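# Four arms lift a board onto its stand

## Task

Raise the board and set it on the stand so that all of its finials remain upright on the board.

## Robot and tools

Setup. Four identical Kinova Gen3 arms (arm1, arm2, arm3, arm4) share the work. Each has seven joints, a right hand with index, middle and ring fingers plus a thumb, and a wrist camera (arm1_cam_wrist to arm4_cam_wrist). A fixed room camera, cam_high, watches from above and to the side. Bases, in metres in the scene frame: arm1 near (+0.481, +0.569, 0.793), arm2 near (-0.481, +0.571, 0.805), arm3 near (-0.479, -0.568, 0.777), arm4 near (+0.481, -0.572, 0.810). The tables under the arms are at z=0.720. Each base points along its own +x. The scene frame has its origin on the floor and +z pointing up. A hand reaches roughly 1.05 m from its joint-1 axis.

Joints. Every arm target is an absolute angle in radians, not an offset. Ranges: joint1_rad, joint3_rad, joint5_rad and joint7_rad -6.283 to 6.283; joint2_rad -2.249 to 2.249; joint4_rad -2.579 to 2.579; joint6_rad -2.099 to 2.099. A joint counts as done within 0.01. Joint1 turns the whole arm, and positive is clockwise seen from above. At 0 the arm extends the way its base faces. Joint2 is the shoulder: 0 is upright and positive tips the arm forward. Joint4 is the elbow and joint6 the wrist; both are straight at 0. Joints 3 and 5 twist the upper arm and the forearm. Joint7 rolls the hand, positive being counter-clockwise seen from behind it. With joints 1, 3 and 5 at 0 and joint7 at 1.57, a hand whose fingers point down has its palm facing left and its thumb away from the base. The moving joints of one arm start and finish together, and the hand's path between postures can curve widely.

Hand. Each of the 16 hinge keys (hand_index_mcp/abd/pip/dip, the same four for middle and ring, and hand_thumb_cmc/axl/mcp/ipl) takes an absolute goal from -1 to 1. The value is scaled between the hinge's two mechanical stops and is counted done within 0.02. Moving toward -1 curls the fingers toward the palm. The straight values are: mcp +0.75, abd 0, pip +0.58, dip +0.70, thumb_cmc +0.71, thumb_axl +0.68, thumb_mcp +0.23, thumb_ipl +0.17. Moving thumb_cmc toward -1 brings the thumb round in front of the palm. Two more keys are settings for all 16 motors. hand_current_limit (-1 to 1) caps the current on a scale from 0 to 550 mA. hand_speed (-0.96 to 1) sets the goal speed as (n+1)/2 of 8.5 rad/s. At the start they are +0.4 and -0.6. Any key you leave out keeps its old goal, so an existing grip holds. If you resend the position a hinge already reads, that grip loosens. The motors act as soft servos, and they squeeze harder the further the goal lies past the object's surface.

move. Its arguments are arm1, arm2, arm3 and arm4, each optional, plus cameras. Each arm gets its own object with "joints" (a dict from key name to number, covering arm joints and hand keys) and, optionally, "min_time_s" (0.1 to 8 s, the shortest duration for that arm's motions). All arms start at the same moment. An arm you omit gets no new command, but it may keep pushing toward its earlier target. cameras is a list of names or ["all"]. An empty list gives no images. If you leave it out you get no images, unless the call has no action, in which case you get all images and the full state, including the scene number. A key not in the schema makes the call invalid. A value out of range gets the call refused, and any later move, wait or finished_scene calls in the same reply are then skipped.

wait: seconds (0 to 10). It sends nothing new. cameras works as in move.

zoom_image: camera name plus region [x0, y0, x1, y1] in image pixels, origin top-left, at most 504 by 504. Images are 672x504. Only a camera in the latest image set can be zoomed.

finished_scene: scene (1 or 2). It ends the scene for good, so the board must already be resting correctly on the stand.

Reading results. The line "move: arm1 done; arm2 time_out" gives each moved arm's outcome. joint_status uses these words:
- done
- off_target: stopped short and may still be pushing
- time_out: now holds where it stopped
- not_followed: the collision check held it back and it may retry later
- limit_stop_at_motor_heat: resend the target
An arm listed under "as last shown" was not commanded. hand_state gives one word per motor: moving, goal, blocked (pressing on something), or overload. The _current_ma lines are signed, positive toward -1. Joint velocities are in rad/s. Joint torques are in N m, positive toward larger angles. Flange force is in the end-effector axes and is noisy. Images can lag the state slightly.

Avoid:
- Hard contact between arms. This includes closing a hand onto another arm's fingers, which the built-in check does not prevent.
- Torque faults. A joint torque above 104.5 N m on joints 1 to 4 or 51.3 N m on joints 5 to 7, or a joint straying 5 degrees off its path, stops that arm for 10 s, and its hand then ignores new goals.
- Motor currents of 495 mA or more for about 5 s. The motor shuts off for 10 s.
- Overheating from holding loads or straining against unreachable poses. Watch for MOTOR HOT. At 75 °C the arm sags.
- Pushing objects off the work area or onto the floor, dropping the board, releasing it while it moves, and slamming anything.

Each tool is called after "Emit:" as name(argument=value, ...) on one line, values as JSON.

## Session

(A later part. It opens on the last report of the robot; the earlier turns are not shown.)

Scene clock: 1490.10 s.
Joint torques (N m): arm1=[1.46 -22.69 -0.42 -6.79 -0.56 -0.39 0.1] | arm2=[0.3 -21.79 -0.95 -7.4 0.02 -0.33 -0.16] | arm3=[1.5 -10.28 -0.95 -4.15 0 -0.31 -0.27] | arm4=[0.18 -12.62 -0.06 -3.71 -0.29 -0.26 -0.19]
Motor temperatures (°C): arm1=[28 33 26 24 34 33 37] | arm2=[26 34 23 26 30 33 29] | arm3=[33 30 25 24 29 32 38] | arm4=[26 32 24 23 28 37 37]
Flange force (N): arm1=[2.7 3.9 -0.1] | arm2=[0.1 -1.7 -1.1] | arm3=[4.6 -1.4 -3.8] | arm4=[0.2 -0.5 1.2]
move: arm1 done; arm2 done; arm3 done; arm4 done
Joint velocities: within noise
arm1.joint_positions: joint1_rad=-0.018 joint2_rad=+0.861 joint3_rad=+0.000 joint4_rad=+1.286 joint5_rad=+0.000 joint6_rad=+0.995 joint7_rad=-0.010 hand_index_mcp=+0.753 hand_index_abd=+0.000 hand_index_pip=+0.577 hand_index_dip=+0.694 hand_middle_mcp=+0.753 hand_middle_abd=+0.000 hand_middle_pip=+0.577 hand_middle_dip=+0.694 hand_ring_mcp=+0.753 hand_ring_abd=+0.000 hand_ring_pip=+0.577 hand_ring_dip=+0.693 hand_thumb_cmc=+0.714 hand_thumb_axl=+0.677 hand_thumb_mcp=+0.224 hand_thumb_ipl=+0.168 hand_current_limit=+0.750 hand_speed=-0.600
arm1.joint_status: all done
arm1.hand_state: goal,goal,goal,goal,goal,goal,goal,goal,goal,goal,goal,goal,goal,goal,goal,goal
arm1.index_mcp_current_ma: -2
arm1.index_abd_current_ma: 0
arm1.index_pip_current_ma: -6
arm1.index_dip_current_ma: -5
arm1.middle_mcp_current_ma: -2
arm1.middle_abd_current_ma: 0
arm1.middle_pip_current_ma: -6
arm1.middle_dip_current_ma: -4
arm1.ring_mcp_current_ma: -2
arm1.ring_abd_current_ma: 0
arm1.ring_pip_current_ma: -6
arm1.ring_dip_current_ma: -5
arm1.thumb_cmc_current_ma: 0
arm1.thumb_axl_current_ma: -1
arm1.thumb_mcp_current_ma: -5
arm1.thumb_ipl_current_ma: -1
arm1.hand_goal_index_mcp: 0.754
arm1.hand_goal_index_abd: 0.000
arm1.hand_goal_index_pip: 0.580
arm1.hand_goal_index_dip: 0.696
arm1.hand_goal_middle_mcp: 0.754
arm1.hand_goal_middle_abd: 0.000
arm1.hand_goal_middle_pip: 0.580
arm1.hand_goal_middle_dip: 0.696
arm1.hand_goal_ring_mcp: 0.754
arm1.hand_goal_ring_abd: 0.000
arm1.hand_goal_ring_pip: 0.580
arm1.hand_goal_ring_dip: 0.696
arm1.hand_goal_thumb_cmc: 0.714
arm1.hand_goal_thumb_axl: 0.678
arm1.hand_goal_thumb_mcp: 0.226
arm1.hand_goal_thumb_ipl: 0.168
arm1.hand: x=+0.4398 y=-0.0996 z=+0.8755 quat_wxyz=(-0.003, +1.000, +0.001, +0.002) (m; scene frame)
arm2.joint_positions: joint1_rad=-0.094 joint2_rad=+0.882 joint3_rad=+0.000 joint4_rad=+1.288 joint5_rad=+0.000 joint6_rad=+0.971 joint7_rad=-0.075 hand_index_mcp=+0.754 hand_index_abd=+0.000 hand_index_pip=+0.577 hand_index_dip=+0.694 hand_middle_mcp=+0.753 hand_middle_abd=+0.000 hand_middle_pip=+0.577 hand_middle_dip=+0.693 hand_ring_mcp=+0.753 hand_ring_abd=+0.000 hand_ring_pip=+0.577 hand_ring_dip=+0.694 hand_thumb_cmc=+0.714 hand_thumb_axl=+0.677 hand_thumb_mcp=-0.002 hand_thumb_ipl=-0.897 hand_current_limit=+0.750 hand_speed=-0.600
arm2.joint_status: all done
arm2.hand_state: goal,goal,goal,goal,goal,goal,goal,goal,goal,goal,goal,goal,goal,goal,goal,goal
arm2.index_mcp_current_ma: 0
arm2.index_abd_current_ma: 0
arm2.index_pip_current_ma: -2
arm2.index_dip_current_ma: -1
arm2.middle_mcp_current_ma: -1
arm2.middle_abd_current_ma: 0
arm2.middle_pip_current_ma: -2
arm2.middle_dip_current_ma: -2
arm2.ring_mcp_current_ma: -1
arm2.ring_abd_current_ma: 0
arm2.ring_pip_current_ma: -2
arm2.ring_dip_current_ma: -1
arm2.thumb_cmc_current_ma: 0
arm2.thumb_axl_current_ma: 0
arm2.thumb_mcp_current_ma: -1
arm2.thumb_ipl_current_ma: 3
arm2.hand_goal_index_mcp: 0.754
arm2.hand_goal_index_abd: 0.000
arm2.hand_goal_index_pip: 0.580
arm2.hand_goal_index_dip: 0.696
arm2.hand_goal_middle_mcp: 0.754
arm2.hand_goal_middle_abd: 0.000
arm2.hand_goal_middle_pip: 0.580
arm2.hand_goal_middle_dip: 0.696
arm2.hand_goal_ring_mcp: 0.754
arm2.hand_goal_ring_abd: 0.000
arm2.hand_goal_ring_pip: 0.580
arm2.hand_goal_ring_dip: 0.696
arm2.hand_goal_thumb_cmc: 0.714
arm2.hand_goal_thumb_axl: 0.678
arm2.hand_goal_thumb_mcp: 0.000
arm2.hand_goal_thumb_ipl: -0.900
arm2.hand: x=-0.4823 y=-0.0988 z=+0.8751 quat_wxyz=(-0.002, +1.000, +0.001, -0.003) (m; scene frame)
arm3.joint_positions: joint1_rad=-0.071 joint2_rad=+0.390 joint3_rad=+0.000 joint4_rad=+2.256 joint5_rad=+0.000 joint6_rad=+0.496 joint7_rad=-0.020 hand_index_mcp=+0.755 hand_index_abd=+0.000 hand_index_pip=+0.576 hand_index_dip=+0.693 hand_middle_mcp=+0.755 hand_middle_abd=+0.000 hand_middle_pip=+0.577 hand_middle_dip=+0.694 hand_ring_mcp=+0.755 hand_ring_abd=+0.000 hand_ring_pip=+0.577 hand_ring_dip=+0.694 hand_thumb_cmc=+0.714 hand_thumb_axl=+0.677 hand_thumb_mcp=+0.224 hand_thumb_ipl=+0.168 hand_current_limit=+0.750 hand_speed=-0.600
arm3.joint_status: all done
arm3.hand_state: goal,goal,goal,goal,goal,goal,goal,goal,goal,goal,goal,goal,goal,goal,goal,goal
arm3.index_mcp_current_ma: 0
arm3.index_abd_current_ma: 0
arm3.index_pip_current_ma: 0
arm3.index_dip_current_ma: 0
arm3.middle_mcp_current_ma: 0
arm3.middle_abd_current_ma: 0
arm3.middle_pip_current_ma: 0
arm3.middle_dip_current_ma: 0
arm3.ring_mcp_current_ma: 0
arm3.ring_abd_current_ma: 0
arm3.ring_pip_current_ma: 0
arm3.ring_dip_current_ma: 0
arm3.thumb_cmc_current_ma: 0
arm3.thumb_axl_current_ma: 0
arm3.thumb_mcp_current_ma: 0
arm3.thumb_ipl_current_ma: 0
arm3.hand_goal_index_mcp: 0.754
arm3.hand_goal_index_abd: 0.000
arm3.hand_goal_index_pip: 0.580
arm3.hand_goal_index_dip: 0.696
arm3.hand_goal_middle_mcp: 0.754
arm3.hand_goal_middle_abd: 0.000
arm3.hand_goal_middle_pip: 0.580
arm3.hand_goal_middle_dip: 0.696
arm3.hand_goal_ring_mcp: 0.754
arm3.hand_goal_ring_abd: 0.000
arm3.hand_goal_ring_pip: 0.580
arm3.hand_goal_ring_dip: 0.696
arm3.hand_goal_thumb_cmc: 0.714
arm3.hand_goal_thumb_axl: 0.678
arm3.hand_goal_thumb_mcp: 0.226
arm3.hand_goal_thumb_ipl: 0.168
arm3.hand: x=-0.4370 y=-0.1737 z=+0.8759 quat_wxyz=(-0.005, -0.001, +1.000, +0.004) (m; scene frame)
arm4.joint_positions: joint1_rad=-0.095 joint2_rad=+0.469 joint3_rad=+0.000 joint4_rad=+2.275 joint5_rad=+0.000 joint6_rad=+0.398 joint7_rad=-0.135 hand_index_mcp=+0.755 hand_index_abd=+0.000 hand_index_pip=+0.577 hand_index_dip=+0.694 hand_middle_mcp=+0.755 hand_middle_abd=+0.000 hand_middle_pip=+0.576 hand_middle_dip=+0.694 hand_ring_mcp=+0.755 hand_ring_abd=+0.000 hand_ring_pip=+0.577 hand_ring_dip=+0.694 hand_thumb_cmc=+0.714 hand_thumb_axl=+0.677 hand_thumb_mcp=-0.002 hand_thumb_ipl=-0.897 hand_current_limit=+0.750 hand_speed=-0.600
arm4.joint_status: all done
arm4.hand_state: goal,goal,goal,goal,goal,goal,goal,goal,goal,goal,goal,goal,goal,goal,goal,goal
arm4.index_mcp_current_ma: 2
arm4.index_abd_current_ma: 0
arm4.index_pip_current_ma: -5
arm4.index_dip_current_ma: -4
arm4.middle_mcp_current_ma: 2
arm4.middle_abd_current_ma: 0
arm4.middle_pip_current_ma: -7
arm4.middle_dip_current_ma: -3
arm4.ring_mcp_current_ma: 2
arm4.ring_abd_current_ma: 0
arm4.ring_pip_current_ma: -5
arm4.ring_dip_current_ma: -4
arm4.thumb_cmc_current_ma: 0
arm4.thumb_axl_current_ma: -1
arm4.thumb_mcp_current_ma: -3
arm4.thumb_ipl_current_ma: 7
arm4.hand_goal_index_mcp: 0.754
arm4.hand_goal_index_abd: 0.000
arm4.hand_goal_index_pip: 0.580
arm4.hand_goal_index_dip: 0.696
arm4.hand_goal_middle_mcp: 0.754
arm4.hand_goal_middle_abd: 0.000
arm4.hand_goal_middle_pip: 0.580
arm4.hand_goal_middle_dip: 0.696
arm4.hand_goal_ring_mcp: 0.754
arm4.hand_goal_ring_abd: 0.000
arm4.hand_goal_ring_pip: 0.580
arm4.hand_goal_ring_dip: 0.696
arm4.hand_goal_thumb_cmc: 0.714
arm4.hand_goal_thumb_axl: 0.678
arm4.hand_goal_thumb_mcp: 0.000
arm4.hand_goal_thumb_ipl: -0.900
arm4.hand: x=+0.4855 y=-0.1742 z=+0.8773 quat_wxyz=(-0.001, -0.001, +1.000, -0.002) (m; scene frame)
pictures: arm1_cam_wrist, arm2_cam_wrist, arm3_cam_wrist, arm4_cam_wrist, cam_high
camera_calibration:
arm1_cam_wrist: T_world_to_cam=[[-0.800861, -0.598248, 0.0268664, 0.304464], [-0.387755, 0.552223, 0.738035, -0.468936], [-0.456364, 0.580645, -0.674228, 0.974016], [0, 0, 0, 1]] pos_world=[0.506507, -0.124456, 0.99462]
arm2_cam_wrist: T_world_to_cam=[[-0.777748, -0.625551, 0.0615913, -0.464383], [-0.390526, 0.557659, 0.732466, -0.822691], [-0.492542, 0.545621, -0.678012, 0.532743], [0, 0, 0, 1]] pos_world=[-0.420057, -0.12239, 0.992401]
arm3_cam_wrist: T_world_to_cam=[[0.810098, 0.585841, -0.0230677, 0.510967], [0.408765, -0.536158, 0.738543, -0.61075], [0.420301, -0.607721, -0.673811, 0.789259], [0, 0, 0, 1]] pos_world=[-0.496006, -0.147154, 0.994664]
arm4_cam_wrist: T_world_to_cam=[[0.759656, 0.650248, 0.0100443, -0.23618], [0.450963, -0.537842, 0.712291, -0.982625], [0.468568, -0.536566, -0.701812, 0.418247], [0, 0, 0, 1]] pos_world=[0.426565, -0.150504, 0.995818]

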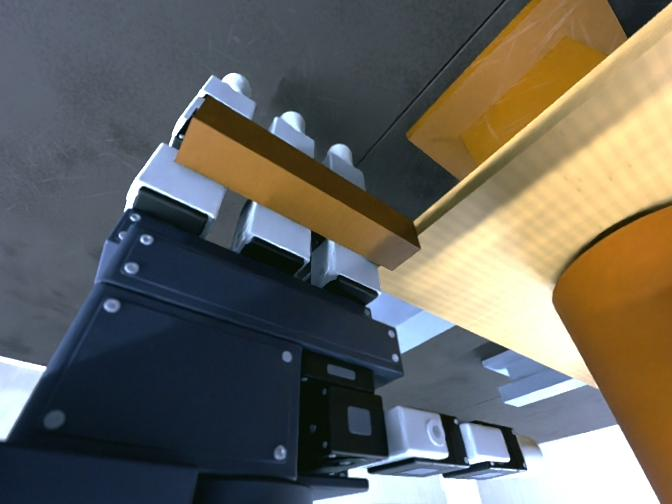

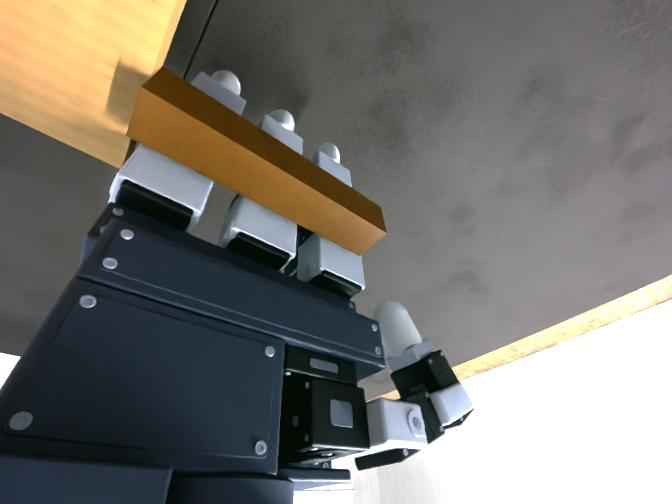

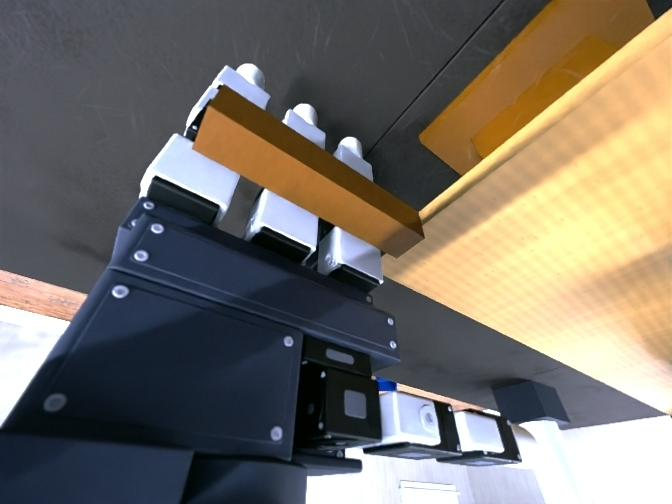

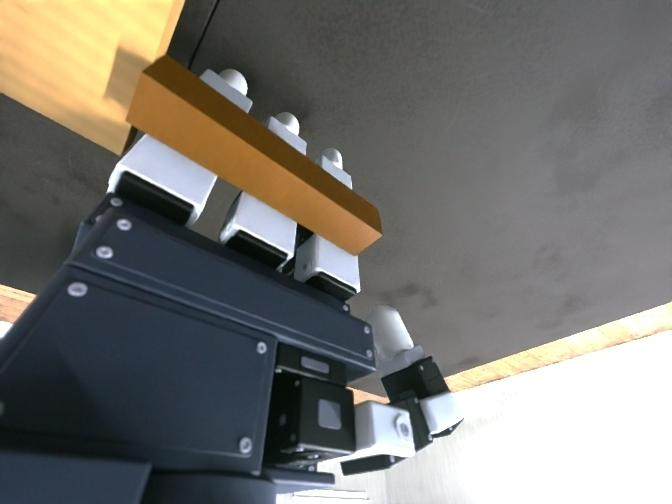

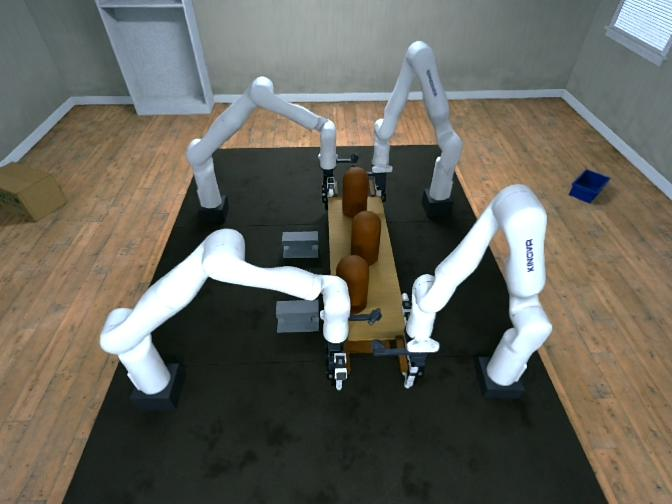

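Emit:
move(arm1={"joints": {"joint2_rad": 0.8358, "joint4_rad": 1.3413, "joint6_rad": 0.9645}, "min_time_s": 2}, arm2={"joints": {"joint2_rad": 0.8579, "joint4_rad": 1.3434, "joint6_rad": 0.9403}, "min_time_s": 2}, arm3={"joints": {"joint2_rad": 0.3725, "joint4_rad": 2.2921, "joint6_rad": 0.4770}, "min_time_s": 2}, arm4={"joints": {"joint2_rad": 0.4546, "joint4_rad": 2.3120, "joint6_rad": 0.3750}, "min_time_s": 2}, cameras=["arm1_cam_wrist", "arm2_cam_wrist", "arm3_cam_wrist", "arm4_cam_wrist"])

Scene clock: 1544.33 s.
Joint torques (N m): arm1=[1.53 -22.2 -0.4 -6.71 -0.53 -0.43 0.1] | arm2=[0.3 -21.35 -1.02 -7.19 0.07 -0.31 -0.17] | arm3=[1.48 -9.79 -0.98 -4.01 0.08 -0.29 -0.3] | arm4=[0.18 -12.17 -0.07 -3.55 -0.28 -0.27 -0.18]
Motor temperatures (°C): arm1=[28 33 26 24 34 33 37] | arm2=[26 34 23 26 30 32 29] | arm3=[33 29 25 24 29 32 38] | arm4=[26 31 24 23 28 37 37]
Flange force (N): arm1=[2.9 3.6 -0.2] | arm2=[0.1 -1.4 -1.1] | arm3=[4.6 -1.4 -4.0] | arm4=[0.2 -0.5 1.2]
move: arm1 done; arm2 done; arm3 done; arm4 done
Joint velocities: within noise
arm1.joint_positions: joint1_rad=-0.018 joint2_rad=+0.836 joint3_rad=+0.000 joint4_rad=+1.341 joint5_rad=+0.000 joint6_rad=+0.965 joint7_rad=-0.010 hand_index_mcp=+0.753 hand_index_abd=+0.000 hand_index_pip=+0.577 hand_index_dip=+0.694 hand_middle_mcp=+0.753 hand_middle_abd=+0.000 hand_middle_pip=+0.577 hand_middle_dip=+0.694 hand_ring_mcp=+0.753 hand_ring_abd=+0.000 hand_ring_pip=+0.577 hand_ring_dip=+0.693 hand_thumb_cmc=+0.714 hand_thumb_axl=+0.677 hand_thumb_mcp=+0.224 hand_thumb_ipl=+0.168 hand_current_limit=+0.750 hand_speed=-0.600
arm1.joint_status: all done
arm1.hand_state: goal,goal,goal,goal,goal,goal,goal,goal,goal,goal,goal,goal,goal,goal,goal,goal
arm1.index_mcp_current_ma: -2
arm1.index_abd_current_ma: 0
arm1.index_pip_current_ma: -6
arm1.index_dip_current_ma: -5
arm1.middle_mcp_current_ma: -2
arm1.middle_abd_current_ma: 0
arm1.middle_pip_current_ma: -6
arm1.middle_dip_current_ma: -4
arm1.ring_mcp_current_ma: -2
arm1.ring_abd_current_ma: 0
arm1.ring_pip_current_ma: -6
arm1.ring_dip_current_ma: -5
arm1.thumb_cmc_current_ma: 0
arm1.thumb_axl_current_ma: -1
arm1.thumb_mcp_current_ma: -5
arm1.thumb_ipl_current_ma: -1
arm1.hand_goal_index_mcp: 0.754
arm1.hand_goal_index_abd: 0.000
arm1.hand_goal_index_pip: 0.580
arm1.hand_goal_index_dip: 0.696
arm1.hand_goal_middle_mcp: 0.754
arm1.hand_goal_middle_abd: 0.000
arm1.hand_goal_middle_pip: 0.580
arm1.hand_goal_middle_dip: 0.696
arm1.hand_goal_ring_mcp: 0.754
arm1.hand_goal_ring_abd: 0.000
arm1.hand_goal_ring_pip: 0.580
arm1.hand_goal_ring_dip: 0.696
arm1.hand_goal_thumb_cmc: 0.714
arm1.hand_goal_thumb_axl: 0.678
arm1.hand_goal_thumb_mcp: 0.226
arm1.hand_goal_thumb_ipl: 0.168
arm1.hand: x=+0.4396 y=-0.0874 z=+0.8755 quat_wxyz=(-0.003, +1.000, +0.001, +0.002) (m; scene frame)
arm2.joint_positions: joint1_rad=-0.094 joint2_rad=+0.858 joint3_rad=+0.000 joint4_rad=+1.343 joint5_rad=+0.000 joint6_rad=+0.940 joint7_rad=-0.075 hand_index_mcp=+0.754 hand_index_abd=+0.000 hand_index_pip=+0.577 hand_index_dip=+0.694 hand_middle_mcp=+0.753 hand_middle_abd=+0.000 hand_middle_pip=+0.577 hand_middle_dip=+0.693 hand_ring_mcp=+0.753 hand_ring_abd=+0.000 hand_ring_pip=+0.577 hand_ring_dip=+0.694 hand_thumb_cmc=+0.714 hand_thumb_axl=+0.677 hand_thumb_mcp=-0.002 hand_thumb_ipl=-0.897 hand_current_limit=+0.750 hand_speed=-0.600
arm2.joint_status: all done
arm2.hand_state: goal,goal,goal,goal,goal,goal,goal,goal,goal,goal,goal,goal,goal,goal,goal,goal
arm2.index_mcp_current_ma: 0
arm2.index_abd_current_ma: 0
arm2.index_pip_current_ma: -2
arm2.index_dip_current_ma: -1
arm2.middle_mcp_current_ma: -1
arm2.middle_abd_current_ma: 0
arm2.middle_pip_current_ma: -2
arm2.middle_dip_current_ma: -2
arm2.ring_mcp_current_ma: -1
arm2.ring_abd_current_ma: 0
arm2.ring_pip_current_ma: -2
arm2.ring_dip_current_ma: -1
arm2.thumb_cmc_current_ma: 0
arm2.thumb_axl_current_ma: 0
arm2.thumb_mcp_current_ma: -1
arm2.thumb_ipl_current_ma: 3
arm2.hand_goal_index_mcp: 0.754
arm2.hand_goal_index_abd: 0.000
arm2.hand_goal_index_pip: 0.580
arm2.hand_goal_index_dip: 0.696
arm2.hand_goal_middle_mcp: 0.754
arm2.hand_goal_middle_abd: 0.000
arm2.hand_goal_middle_pip: 0.580
arm2.hand_goal_middle_dip: 0.696
arm2.hand_goal_ring_mcp: 0.754
arm2.hand_goal_ring_abd: 0.000
arm2.hand_goal_ring_pip: 0.580
arm2.hand_goal_ring_dip: 0.696
arm2.hand_goal_thumb_cmc: 0.714
arm2.hand_goal_thumb_axl: 0.678
arm2.hand_goal_thumb_mcp: 0.000
arm2.hand_goal_thumb_ipl: -0.900
arm2.hand: x=-0.4832 y=-0.0866 z=+0.8752 quat_wxyz=(-0.002, +1.000, +0.001, -0.003) (m; scene frame)
arm3.joint_positions: joint1_rad=-0.071 joint2_rad=+0.373 joint3_rad=+0.000 joint4_rad=+2.292 joint5_rad=+0.000 joint6_rad=+0.477 joint7_rad=-0.020 hand_index_mcp=+0.755 hand_index_abd=+0.000 hand_index_pip=+0.577 hand_index_dip=+0.693 hand_middle_mcp=+0.755 hand_middle_abd=+0.000 hand_middle_pip=+0.577 hand_middle_dip=+0.694 hand_ring_mcp=+0.755 hand_ring_abd=+0.000 hand_ring_pip=+0.577 hand_ring_dip=+0.694 hand_thumb_cmc=+0.714 hand_thumb_axl=+0.677 hand_thumb_mcp=+0.224 hand_thumb_ipl=+0.168 hand_current_limit=+0.750 hand_speed=-0.600
arm3.joint_status: all done
arm3.hand_state: goal,goal,goal,goal,goal,goal,goal,goal,goal,goal,goal,goal,goal,goal,goal,goal
arm3.index_mcp_current_ma: 0
arm3.index_abd_current_ma: 0
arm3.index_pip_current_ma: 0
arm3.index_dip_current_ma: 0
arm3.middle_mcp_current_ma: 0
arm3.middle_abd_current_ma: 0
arm3.middle_pip_current_ma: 0
arm3.middle_dip_current_ma: 0
arm3.ring_mcp_current_ma: 0
arm3.ring_abd_current_ma: 0
arm3.ring_pip_current_ma: 0
arm3.ring_dip_current_ma: 0
arm3.thumb_cmc_current_ma: 0
arm3.thumb_axl_current_ma: 0
arm3.thumb_mcp_current_ma: 0
arm3.thumb_ipl_current_ma: 0
arm3.hand_goal_index_mcp: 0.754
arm3.hand_goal_index_abd: 0.000
arm3.hand_goal_index_pip: 0.580
arm3.hand_goal_index_dip: 0.696
arm3.hand_goal_middle_mcp: 0.754
arm3.hand_goal_middle_abd: 0.000
arm3.hand_goal_middle_pip: 0.580
arm3.hand_goal_middle_dip: 0.696
arm3.hand_goal_ring_mcp: 0.754
arm3.hand_goal_ring_abd: 0.000
arm3.hand_goal_ring_pip: 0.580
arm3.hand_goal_ring_dip: 0.696
arm3.hand_goal_thumb_cmc: 0.714
arm3.hand_goal_thumb_axl: 0.678
arm3.hand_goal_thumb_mcp: 0.226
arm3.hand_goal_thumb_ipl: 0.168
arm3.hand: x=-0.4368 y=-0.1857 z=+0.8758 quat_wxyz=(-0.005, -0.001, +1.000, +0.004) (m; scene frame)
arm4.joint_positions: joint1_rad=-0.095 joint2_rad=+0.455 joint3_rad=+0.000 joint4_rad=+2.312 joint5_rad=+0.000 joint6_rad=+0.375 joint7_rad=-0.135 hand_index_mcp=+0.755 hand_index_abd=+0.000 hand_index_pip=+0.577 hand_index_dip=+0.694 hand_middle_mcp=+0.755 hand_middle_abd=+0.000 hand_middle_pip=+0.576 hand_middle_dip=+0.694 hand_ring_mcp=+0.755 hand_ring_abd=+0.000 hand_ring_pip=+0.577 hand_ring_dip=+0.694 hand_thumb_cmc=+0.714 hand_thumb_axl=+0.677 hand_thumb_mcp=-0.002 hand_thumb_ipl=-0.897 hand_current_limit=+0.750 hand_speed=-0.600
arm4.joint_status: all done
arm4.hand_state: goal,goal,goal,goal,goal,goal,goal,goal,goal,goal,goal,goal,goal,goal,goal,goal
arm4.index_mcp_current_ma: 2
arm4.index_abd_current_ma: 0
arm4.index_pip_current_ma: -5
arm4.index_dip_current_ma: -4
arm4.middle_mcp_current_ma: 1
arm4.middle_abd_current_ma: 0
arm4.middle_pip_current_ma: -7
arm4.middle_dip_current_ma: -3
arm4.ring_mcp_current_ma: 2
arm4.ring_abd_current_ma: 0
arm4.ring_pip_current_ma: -5
arm4.ring_dip_current_ma: -4
arm4.thumb_cmc_current_ma: 0
arm4.thumb_axl_current_ma: -1
arm4.thumb_mcp_current_ma: -3
arm4.thumb_ipl_current_ma: 7
arm4.hand_goal_index_mcp: 0.754
arm4.hand_goal_index_abd: 0.000
arm4.hand_goal_index_pip: 0.580
arm4.hand_goal_index_dip: 0.696
arm4.hand_goal_middle_mcp: 0.754
arm4.hand_goal_middle_abd: 0.000
arm4.hand_goal_middle_pip: 0.580
arm4.hand_goal_middle_dip: 0.696
arm4.hand_goal_ring_mcp: 0.754
arm4.hand_goal_ring_abd: 0.000
arm4.hand_goal_ring_pip: 0.580
arm4.hand_goal_ring_dip: 0.696
arm4.hand_goal_thumb_cmc: 0.714
arm4.hand_goal_thumb_axl: 0.678
arm4.hand_goal_thumb_mcp: 0.000
arm4.hand_goal_thumb_ipl: -0.900
arm4.hand: x=+0.4872 y=-0.1862 z=+0.8774 quat_wxyz=(-0.001, -0.001, +1.000, -0.002) (m; scene frame)
pictures: arm1_cam_wrist, arm2_cam_wrist, arm3_cam_wrist, arm4_cam_wrist
camera_calibration:
arm1_cam_wrist: T_world_to_cam=[[-0.800859, -0.598249, 0.0268684, 0.311599], [-0.387722, 0.552181, 0.738084, -0.475821], [-0.456394, 0.580684, -0.674174, 0.966807], [0, 0, 0, 1]] pos_world=[0.506307, -0.112256, 0.99462]
arm2_cam_wrist: T_world_to_cam=[[-0.777748, -0.625551, 0.0615913, -0.457457], [-0.390526, 0.557659, 0.732466, -0.829919], [-0.492542, 0.545621, -0.678012, 0.52571], [0, 0, 0, 1]] pos_world=[-0.420957, -0.11019, 0.992501]
arm3_cam_wrist: T_world_to_cam=[[0.810094, 0.585849, -0.0229853, 0.517669], [0.408774, -0.536268, 0.738458, -0.617162], [0.420299, -0.607617, -0.673907, 0.781884], [0, 0, 0, 1]] pos_world=[-0.495706, -0.159154, 0.994564]
arm4_cam_wrist: T_world_to_cam=[[0.759656, 0.650248, 0.0100443, -0.229669], [0.450963, -0.537842, 0.712291, -0.989916], [0.468568, -0.536566, -0.701812, 0.411082], [0, 0, 0, 1]] pos_world=[0.428265, -0.162504, 0.995918]

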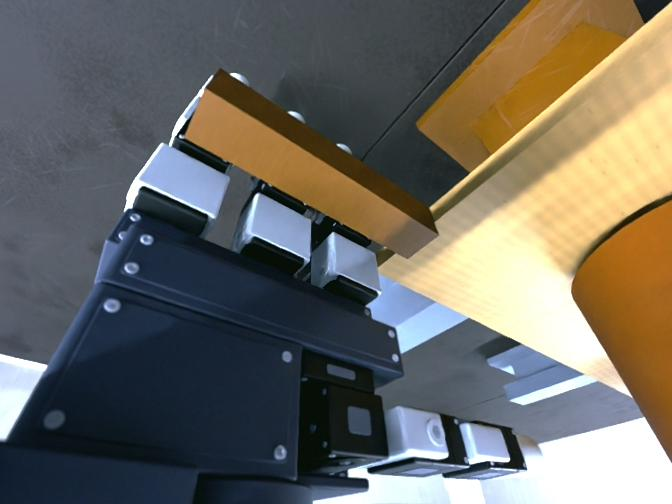

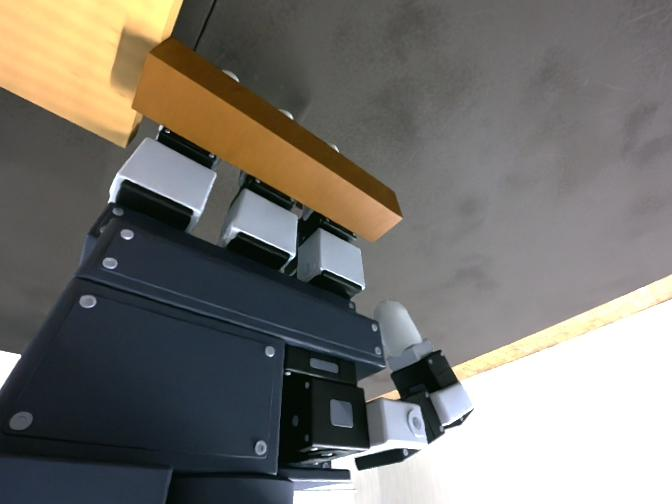

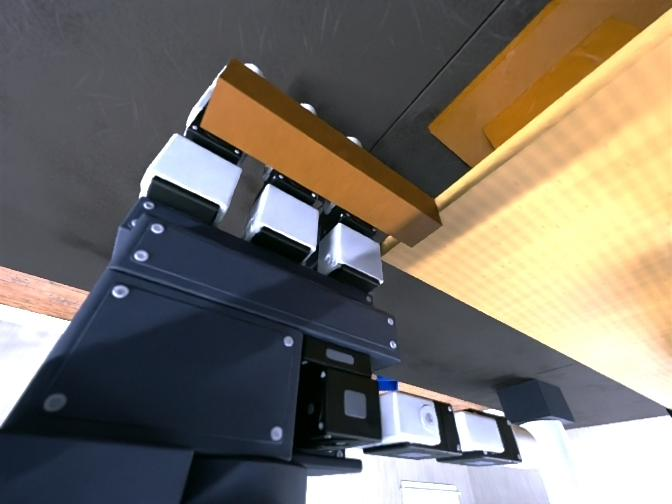

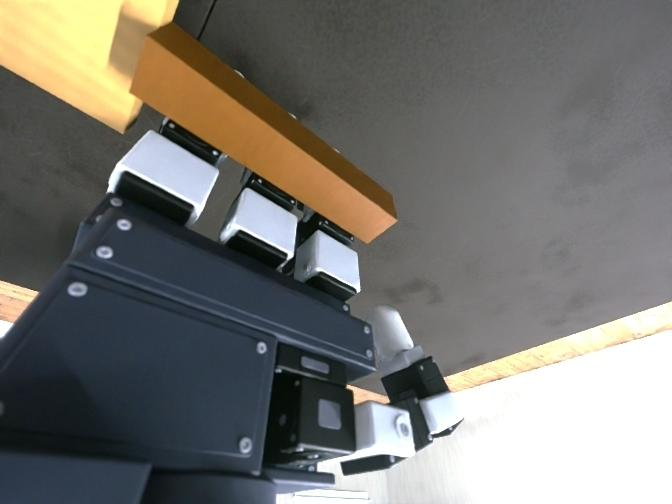

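Emit:
move(arm1={"joints": {"joint2_rad": 0.6554, "joint4_rad": 1.2749, "joint6_rad": 1.2113}, "min_time_s": 4}, arm2={"joints": {"joint2_rad": 0.6712, "joint4_rad": 1.2898, "joint6_rad": 1.1805}, "min_time_s": 4}, arm3={"joints": {"joint2_rad": 0.0596, "joint4_rad": 2.1496, "joint6_rad": 0.9325}, "min_time_s": 4}, arm4={"joints": {"joint2_rad": 0.1149, "joint4_rad": 2.1982, "joint6_rad": 0.8286}, "min_time_s": 4}, cameras=["all"])

Scene clock: 1564.60 s.
Joint torques (N m): arm1=[1.51 -20.58 -0.47 -7.69 -0.59 -0.37 0.12] | arm2=[0.28 -19.7 -1.07 -8.25 0.06 -0.28 -0.19] | arm3=[1.55 -6.68 -1.14 -7.04 0.07 -0.3 -0.32] | arm4=[0.23 -8.9 -0.21 -6.7 -0.3 -0.25 -0.19]
Motor temperatures (°C): arm1=[28 33 26 24 34 33 37] | arm2=[26 35 23 26 30 32 29] | arm3=[33 29 25 24 29 32 38] | arm4=[26 31 24 23 28 37 37]
Flange force (N): arm1=[2.9 3.5 -0.8] | arm2=[-0.2 -1.9 -0.6] | arm3=[0.6 -3.1 -2.4] | arm4=[-0.4 -0.4 1.1]
move: arm1 done; arm2 done; arm3 done; arm4 done
Joint velocities: within noise
arm1.joint_positions: joint1_rad=-0.018 joint2_rad=+0.655 joint3_rad=+0.000 joint4_rad=+1.275 joint5_rad=+0.000 joint6_rad=+1.211 joint7_rad=-0.010 hand_index_mcp=+0.753 hand_index_abd=+0.000 hand_index_pip=+0.577 hand_index_dip=+0.694 hand_middle_mcp=+0.753 hand_middle_abd=+0.000 hand_middle_pip=+0.577 hand_middle_dip=+0.694 hand_ring_mcp=+0.753 hand_ring_abd=+0.000 hand_ring_pip=+0.577 hand_ring_dip=+0.693 hand_thumb_cmc=+0.714 hand_thumb_axl=+0.677 hand_thumb_mcp=+0.224 hand_thumb_ipl=+0.168 hand_current_limit=+0.750 hand_speed=-0.600
arm1.joint_status: all done
arm1.hand_state: goal,goal,goal,goal,goal,goal,goal,goal,goal,goal,goal,goal,goal,goal,goal,goal
arm1.index_mcp_current_ma: -2
arm1.index_abd_current_ma: 0
arm1.index_pip_current_ma: -6
arm1.index_dip_current_ma: -5
arm1.middle_mcp_current_ma: -2
arm1.middle_abd_current_ma: 0
arm1.middle_pip_current_ma: -6
arm1.middle_dip_current_ma: -4
arm1.ring_mcp_current_ma: -2
arm1.ring_abd_current_ma: 0
arm1.ring_pip_current_ma: -6
arm1.ring_dip_current_ma: -5
arm1.thumb_cmc_current_ma: 0
arm1.thumb_axl_current_ma: -1
arm1.thumb_mcp_current_ma: -5
arm1.thumb_ipl_current_ma: -1
arm1.hand_goal_index_mcp: 0.754
arm1.hand_goal_index_abd: 0.000
arm1.hand_goal_index_pip: 0.580
arm1.hand_goal_index_dip: 0.696
arm1.hand_goal_middle_mcp: 0.754
arm1.hand_goal_middle_abd: 0.000
arm1.hand_goal_middle_pip: 0.580
arm1.hand_goal_middle_dip: 0.696
arm1.hand_goal_ring_mcp: 0.754
arm1.hand_goal_ring_abd: 0.000
arm1.hand_goal_ring_pip: 0.580
arm1.hand_goal_ring_dip: 0.696
arm1.hand_goal_thumb_cmc: 0.714
arm1.hand_goal_thumb_axl: 0.678
arm1.hand_goal_thumb_mcp: 0.226
arm1.hand_goal_thumb_ipl: 0.168
arm1.hand: x=+0.4390 y=-0.0683 z=+0.9956 quat_wxyz=(-0.003, +1.000, +0.001, +0.002) (m; scene frame)
arm2.joint_positions: joint1_rad=-0.094 joint2_rad=+0.671 joint3_rad=+0.000 joint4_rad=+1.290 joint5_rad=+0.000 joint6_rad=+1.181 joint7_rad=-0.075 hand_index_mcp=+0.754 hand_index_abd=+0.000 hand_index_pip=+0.577 hand_index_dip=+0.694 hand_middle_mcp=+0.753 hand_middle_abd=+0.000 hand_middle_pip=+0.577 hand_middle_dip=+0.693 hand_ring_mcp=+0.753 hand_ring_abd=+0.000 hand_ring_pip=+0.577 hand_ring_dip=+0.694 hand_thumb_cmc=+0.714 hand_thumb_axl=+0.677 hand_thumb_mcp=-0.002 hand_thumb_ipl=-0.897 hand_current_limit=+0.750 hand_speed=-0.600
arm2.joint_status: all done
arm2.hand_state: goal,goal,goal,goal,goal,goal,goal,goal,goal,goal,goal,goal,goal,goal,goal,goal
arm2.index_mcp_current_ma: 0
arm2.index_abd_current_ma: 0
arm2.index_pip_current_ma: -2
arm2.index_dip_current_ma: -1
arm2.middle_mcp_current_ma: -1
arm2.middle_abd_current_ma: 0
arm2.middle_pip_current_ma: -2
arm2.middle_dip_current_ma: -2
arm2.ring_mcp_current_ma: -1
arm2.ring_abd_current_ma: 0
arm2.ring_pip_current_ma: -2
arm2.ring_dip_current_ma: -1
arm2.thumb_cmc_current_ma: 0
arm2.thumb_axl_current_ma: 0
arm2.thumb_mcp_current_ma: -1
arm2.thumb_ipl_current_ma: 3
arm2.hand_goal_index_mcp: 0.754
arm2.hand_goal_index_abd: 0.000
arm2.hand_goal_index_pip: 0.580
arm2.hand_goal_index_dip: 0.696
arm2.hand_goal_middle_mcp: 0.754
arm2.hand_goal_middle_abd: 0.000
arm2.hand_goal_middle_pip: 0.580
arm2.hand_goal_middle_dip: 0.696
arm2.hand_goal_ring_mcp: 0.754
arm2.hand_goal_ring_abd: 0.000
arm2.hand_goal_ring_pip: 0.580
arm2.hand_goal_ring_dip: 0.696
arm2.hand_goal_thumb_cmc: 0.714
arm2.hand_goal_thumb_axl: 0.678
arm2.hand_goal_thumb_mcp: 0.000
arm2.hand_goal_thumb_ipl: -0.900
arm2.hand: x=-0.4841 y=-0.0674 z=+0.9953 quat_wxyz=(-0.002, +1.000, +0.001, -0.003) (m; scene frame)
arm3.joint_positions: joint1_rad=-0.071 joint2_rad=+0.060 joint3_rad=+0.000 joint4_rad=+2.150 joint5_rad=+0.000 joint6_rad=+0.933 joint7_rad=-0.020 hand_index_mcp=+0.755 hand_index_abd=+0.000 hand_index_pip=+0.577 hand_index_dip=+0.693 hand_middle_mcp=+0.755 hand_middle_abd=+0.000 hand_middle_pip=+0.577 hand_middle_dip=+0.694 hand_ring_mcp=+0.755 hand_ring_abd=+0.000 hand_ring_pip=+0.577 hand_ring_dip=+0.694 hand_thumb_cmc=+0.714 hand_thumb_axl=+0.677 hand_thumb_mcp=+0.224 hand_thumb_ipl=+0.168 hand_current_limit=+0.750 hand_speed=-0.600
arm3.joint_status: all done
arm3.hand_state: goal,goal,goal,goal,goal,goal,goal,goal,goal,goal,goal,goal,goal,goal,goal,goal
arm3.index_mcp_current_ma: 0
arm3.index_abd_current_ma: 0
arm3.index_pip_current_ma: 0
arm3.index_dip_current_ma: 0
arm3.middle_mcp_current_ma: 0
arm3.middle_abd_current_ma: 0
arm3.middle_pip_current_ma: 0
arm3.middle_dip_current_ma: 0
arm3.ring_mcp_current_ma: 0
arm3.ring_abd_current_ma: 0
arm3.ring_pip_current_ma: 0
arm3.ring_dip_current_ma: 0
arm3.thumb_cmc_current_ma: 0
arm3.thumb_axl_current_ma: 0
arm3.thumb_mcp_current_ma: 0
arm3.thumb_ipl_current_ma: 0
arm3.hand_goal_index_mcp: 0.754
arm3.hand_goal_index_abd: 0.000
arm3.hand_goal_index_pip: 0.580
arm3.hand_goal_index_dip: 0.696
arm3.hand_goal_middle_mcp: 0.754
arm3.hand_goal_middle_abd: 0.000
arm3.hand_goal_middle_pip: 0.580
arm3.hand_goal_middle_dip: 0.696
arm3.hand_goal_ring_mcp: 0.754
arm3.hand_goal_ring_abd: 0.000
arm3.hand_goal_ring_pip: 0.580
arm3.hand_goal_ring_dip: 0.696
arm3.hand_goal_thumb_cmc: 0.714
arm3.hand_goal_thumb_axl: 0.678
arm3.hand_goal_thumb_mcp: 0.226
arm3.hand_goal_thumb_ipl: 0.168
arm3.hand: x=-0.4352 y=-0.2068 z=+0.9957 quat_wxyz=(-0.005, -0.001, +1.000, +0.004) (m; scene frame)
arm4.joint_positions: joint1_rad=-0.095 joint2_rad=+0.115 joint3_rad=+0.000 joint4_rad=+2.198 joint5_rad=+0.000 joint6_rad=+0.829 joint7_rad=-0.135 hand_index_mcp=+0.755 hand_index_abd=+0.000 hand_index_pip=+0.577 hand_index_dip=+0.694 hand_middle_mcp=+0.755 hand_middle_abd=+0.000 hand_middle_pip=+0.576 hand_middle_dip=+0.694 hand_ring_mcp=+0.755 hand_ring_abd=+0.000 hand_ring_pip=+0.577 hand_ring_dip=+0.694 hand_thumb_cmc=+0.714 hand_thumb_axl=+0.677 hand_thumb_mcp=-0.002 hand_thumb_ipl=-0.897 hand_current_limit=+0.750 hand_speed=-0.600
arm4.joint_status: all done
arm4.hand_state: goal,goal,goal,goal,goal,goal,goal,goal,goal,goal,goal,goal,goal,goal,goal,goal
arm4.index_mcp_current_ma: 1
arm4.index_abd_current_ma: 0
arm4.index_pip_current_ma: -5
arm4.index_dip_current_ma: -4
arm4.middle_mcp_current_ma: 1
arm4.middle_abd_current_ma: 0
arm4.middle_pip_current_ma: -7
arm4.middle_dip_current_ma: -3
arm4.ring_mcp_current_ma: 1
arm4.ring_abd_current_ma: 0
arm4.ring_pip_current_ma: -5
arm4.ring_dip_current_ma: -4
arm4.thumb_cmc_current_ma: 0
arm4.thumb_axl_current_ma: -1
arm4.thumb_mcp_current_ma: -3
arm4.thumb_ipl_current_ma: 7
arm4.hand_goal_index_mcp: 0.754
arm4.hand_goal_index_abd: 0.000
arm4.hand_goal_index_pip: 0.580
arm4.hand_goal_index_dip: 0.696
arm4.hand_goal_middle_mcp: 0.754
arm4.hand_goal_middle_abd: 0.000
arm4.hand_goal_middle_pip: 0.580
arm4.hand_goal_middle_dip: 0.696
arm4.hand_goal_ring_mcp: 0.754
arm4.hand_goal_ring_abd: 0.000
arm4.hand_goal_ring_pip: 0.580
arm4.hand_goal_ring_dip: 0.696
arm4.hand_goal_thumb_cmc: 0.714
arm4.hand_goal_thumb_axl: 0.678
arm4.hand_goal_thumb_mcp: 0.000
arm4.hand_goal_thumb_ipl: -0.900
arm4.hand: x=+0.4903 y=-0.2056 z=+0.9974 quat_wxyz=(-0.001, -0.001, +1.000, -0.002) (m; scene frame)
pictures: arm1_cam_wrist, arm2_cam_wrist, arm3_cam_wrist, arm4_cam_wrist, cam_high
camera_calibration:
arm1_cam_wrist: T_world_to_cam=[[-0.800859, -0.598249, 0.0268684, 0.319318], [-0.387722, 0.552181, 0.738084, -0.575244], [-0.456394, 0.580684, -0.674174, 1.03641], [0, 0, 0, 1]] pos_world=[0.505707, -0.0931563, 1.11472]
arm2_cam_wrist: T_world_to_cam=[[-0.777744, -0.625547, 0.0616761, -0.453559], [-0.39054, 0.557769, 0.732374, -0.928802], [-0.492536, 0.545513, -0.678103, 0.596363], [0, 0, 0, 1]] pos_world=[-0.421757, -0.0909898, 1.1126]
arm3_cam_wrist: T_world_to_cam=[[0.810074, 0.585872, -0.023112, 0.531565], [0.408813, -0.536123, 0.738542, -0.717593], [0.4203, -0.607722, -0.673811, 0.84906], [0, 0, 0, 1]] pos_world=[-0.494106, -0.180154, 1.11436]
arm4_cam_wrist: T_world_to_cam=[[0.759686, 0.650213, 0.00999974, -0.220508], [0.450903, -0.537775, 0.712379, -1.08724], [0.468576, -0.536675, -0.701724, 0.483362], [0, 0, 0, 1]] pos_world=[0.431265, -0.181904, 1.11592]

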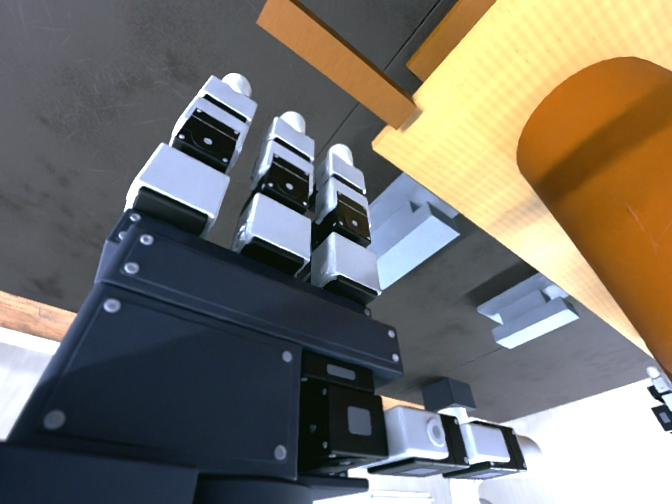

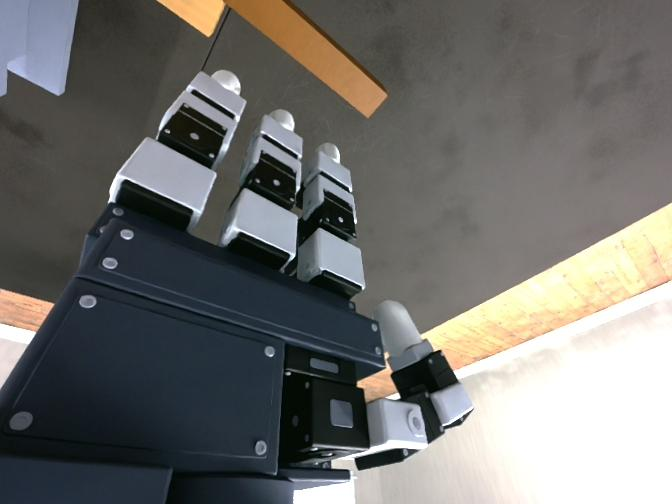

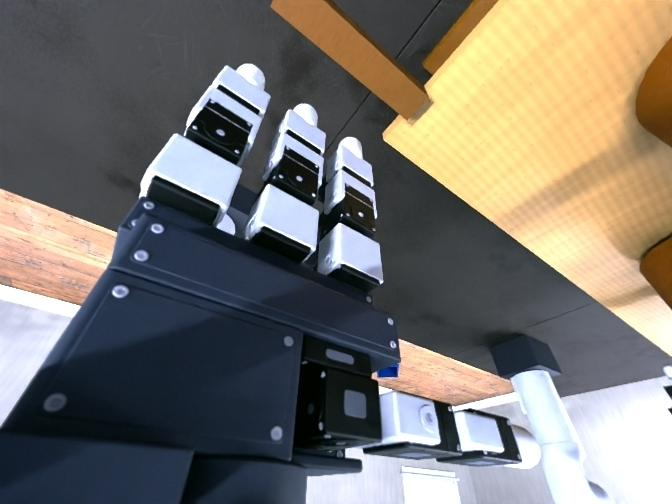

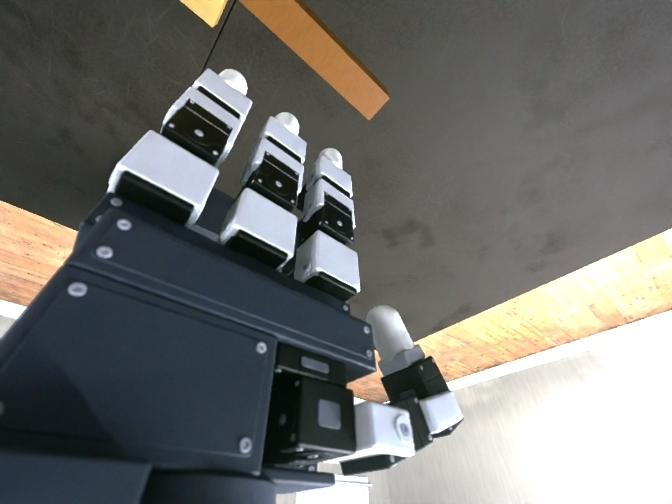

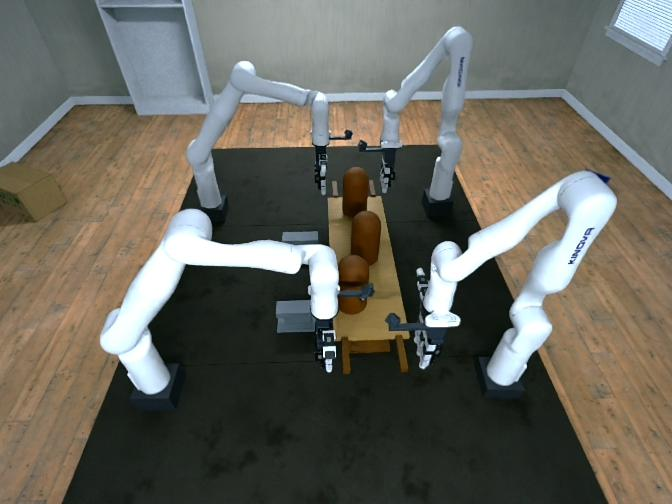

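Emit:
zoom_image(camera="cam_high", region=[260, 140, 460, 390])

Emit:
zoom_image(camera="arm1_cam_wrist", region=[250, 0, 672, 420])

Scaled by 2.016 from the camera's 672x504 image, which has a finer 960x720 frame.

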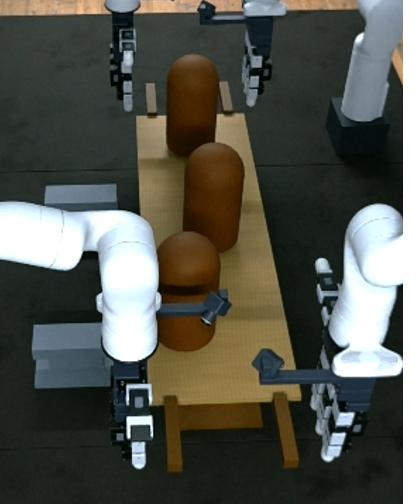

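Scaled by 1.194 from the camera's 672x504 image, which has a finer 960x720 frame.

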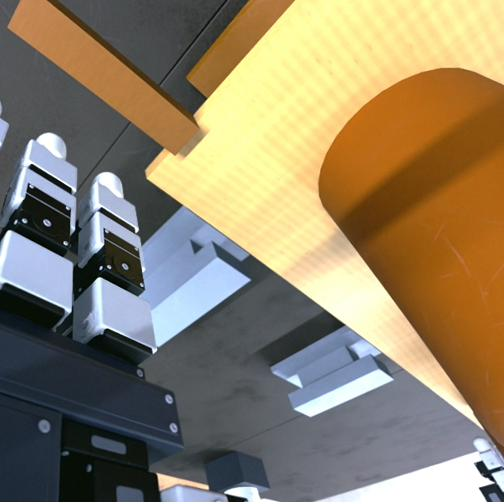

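Emit:
finished_scene(scene=2)

The scene is finished: the task was done.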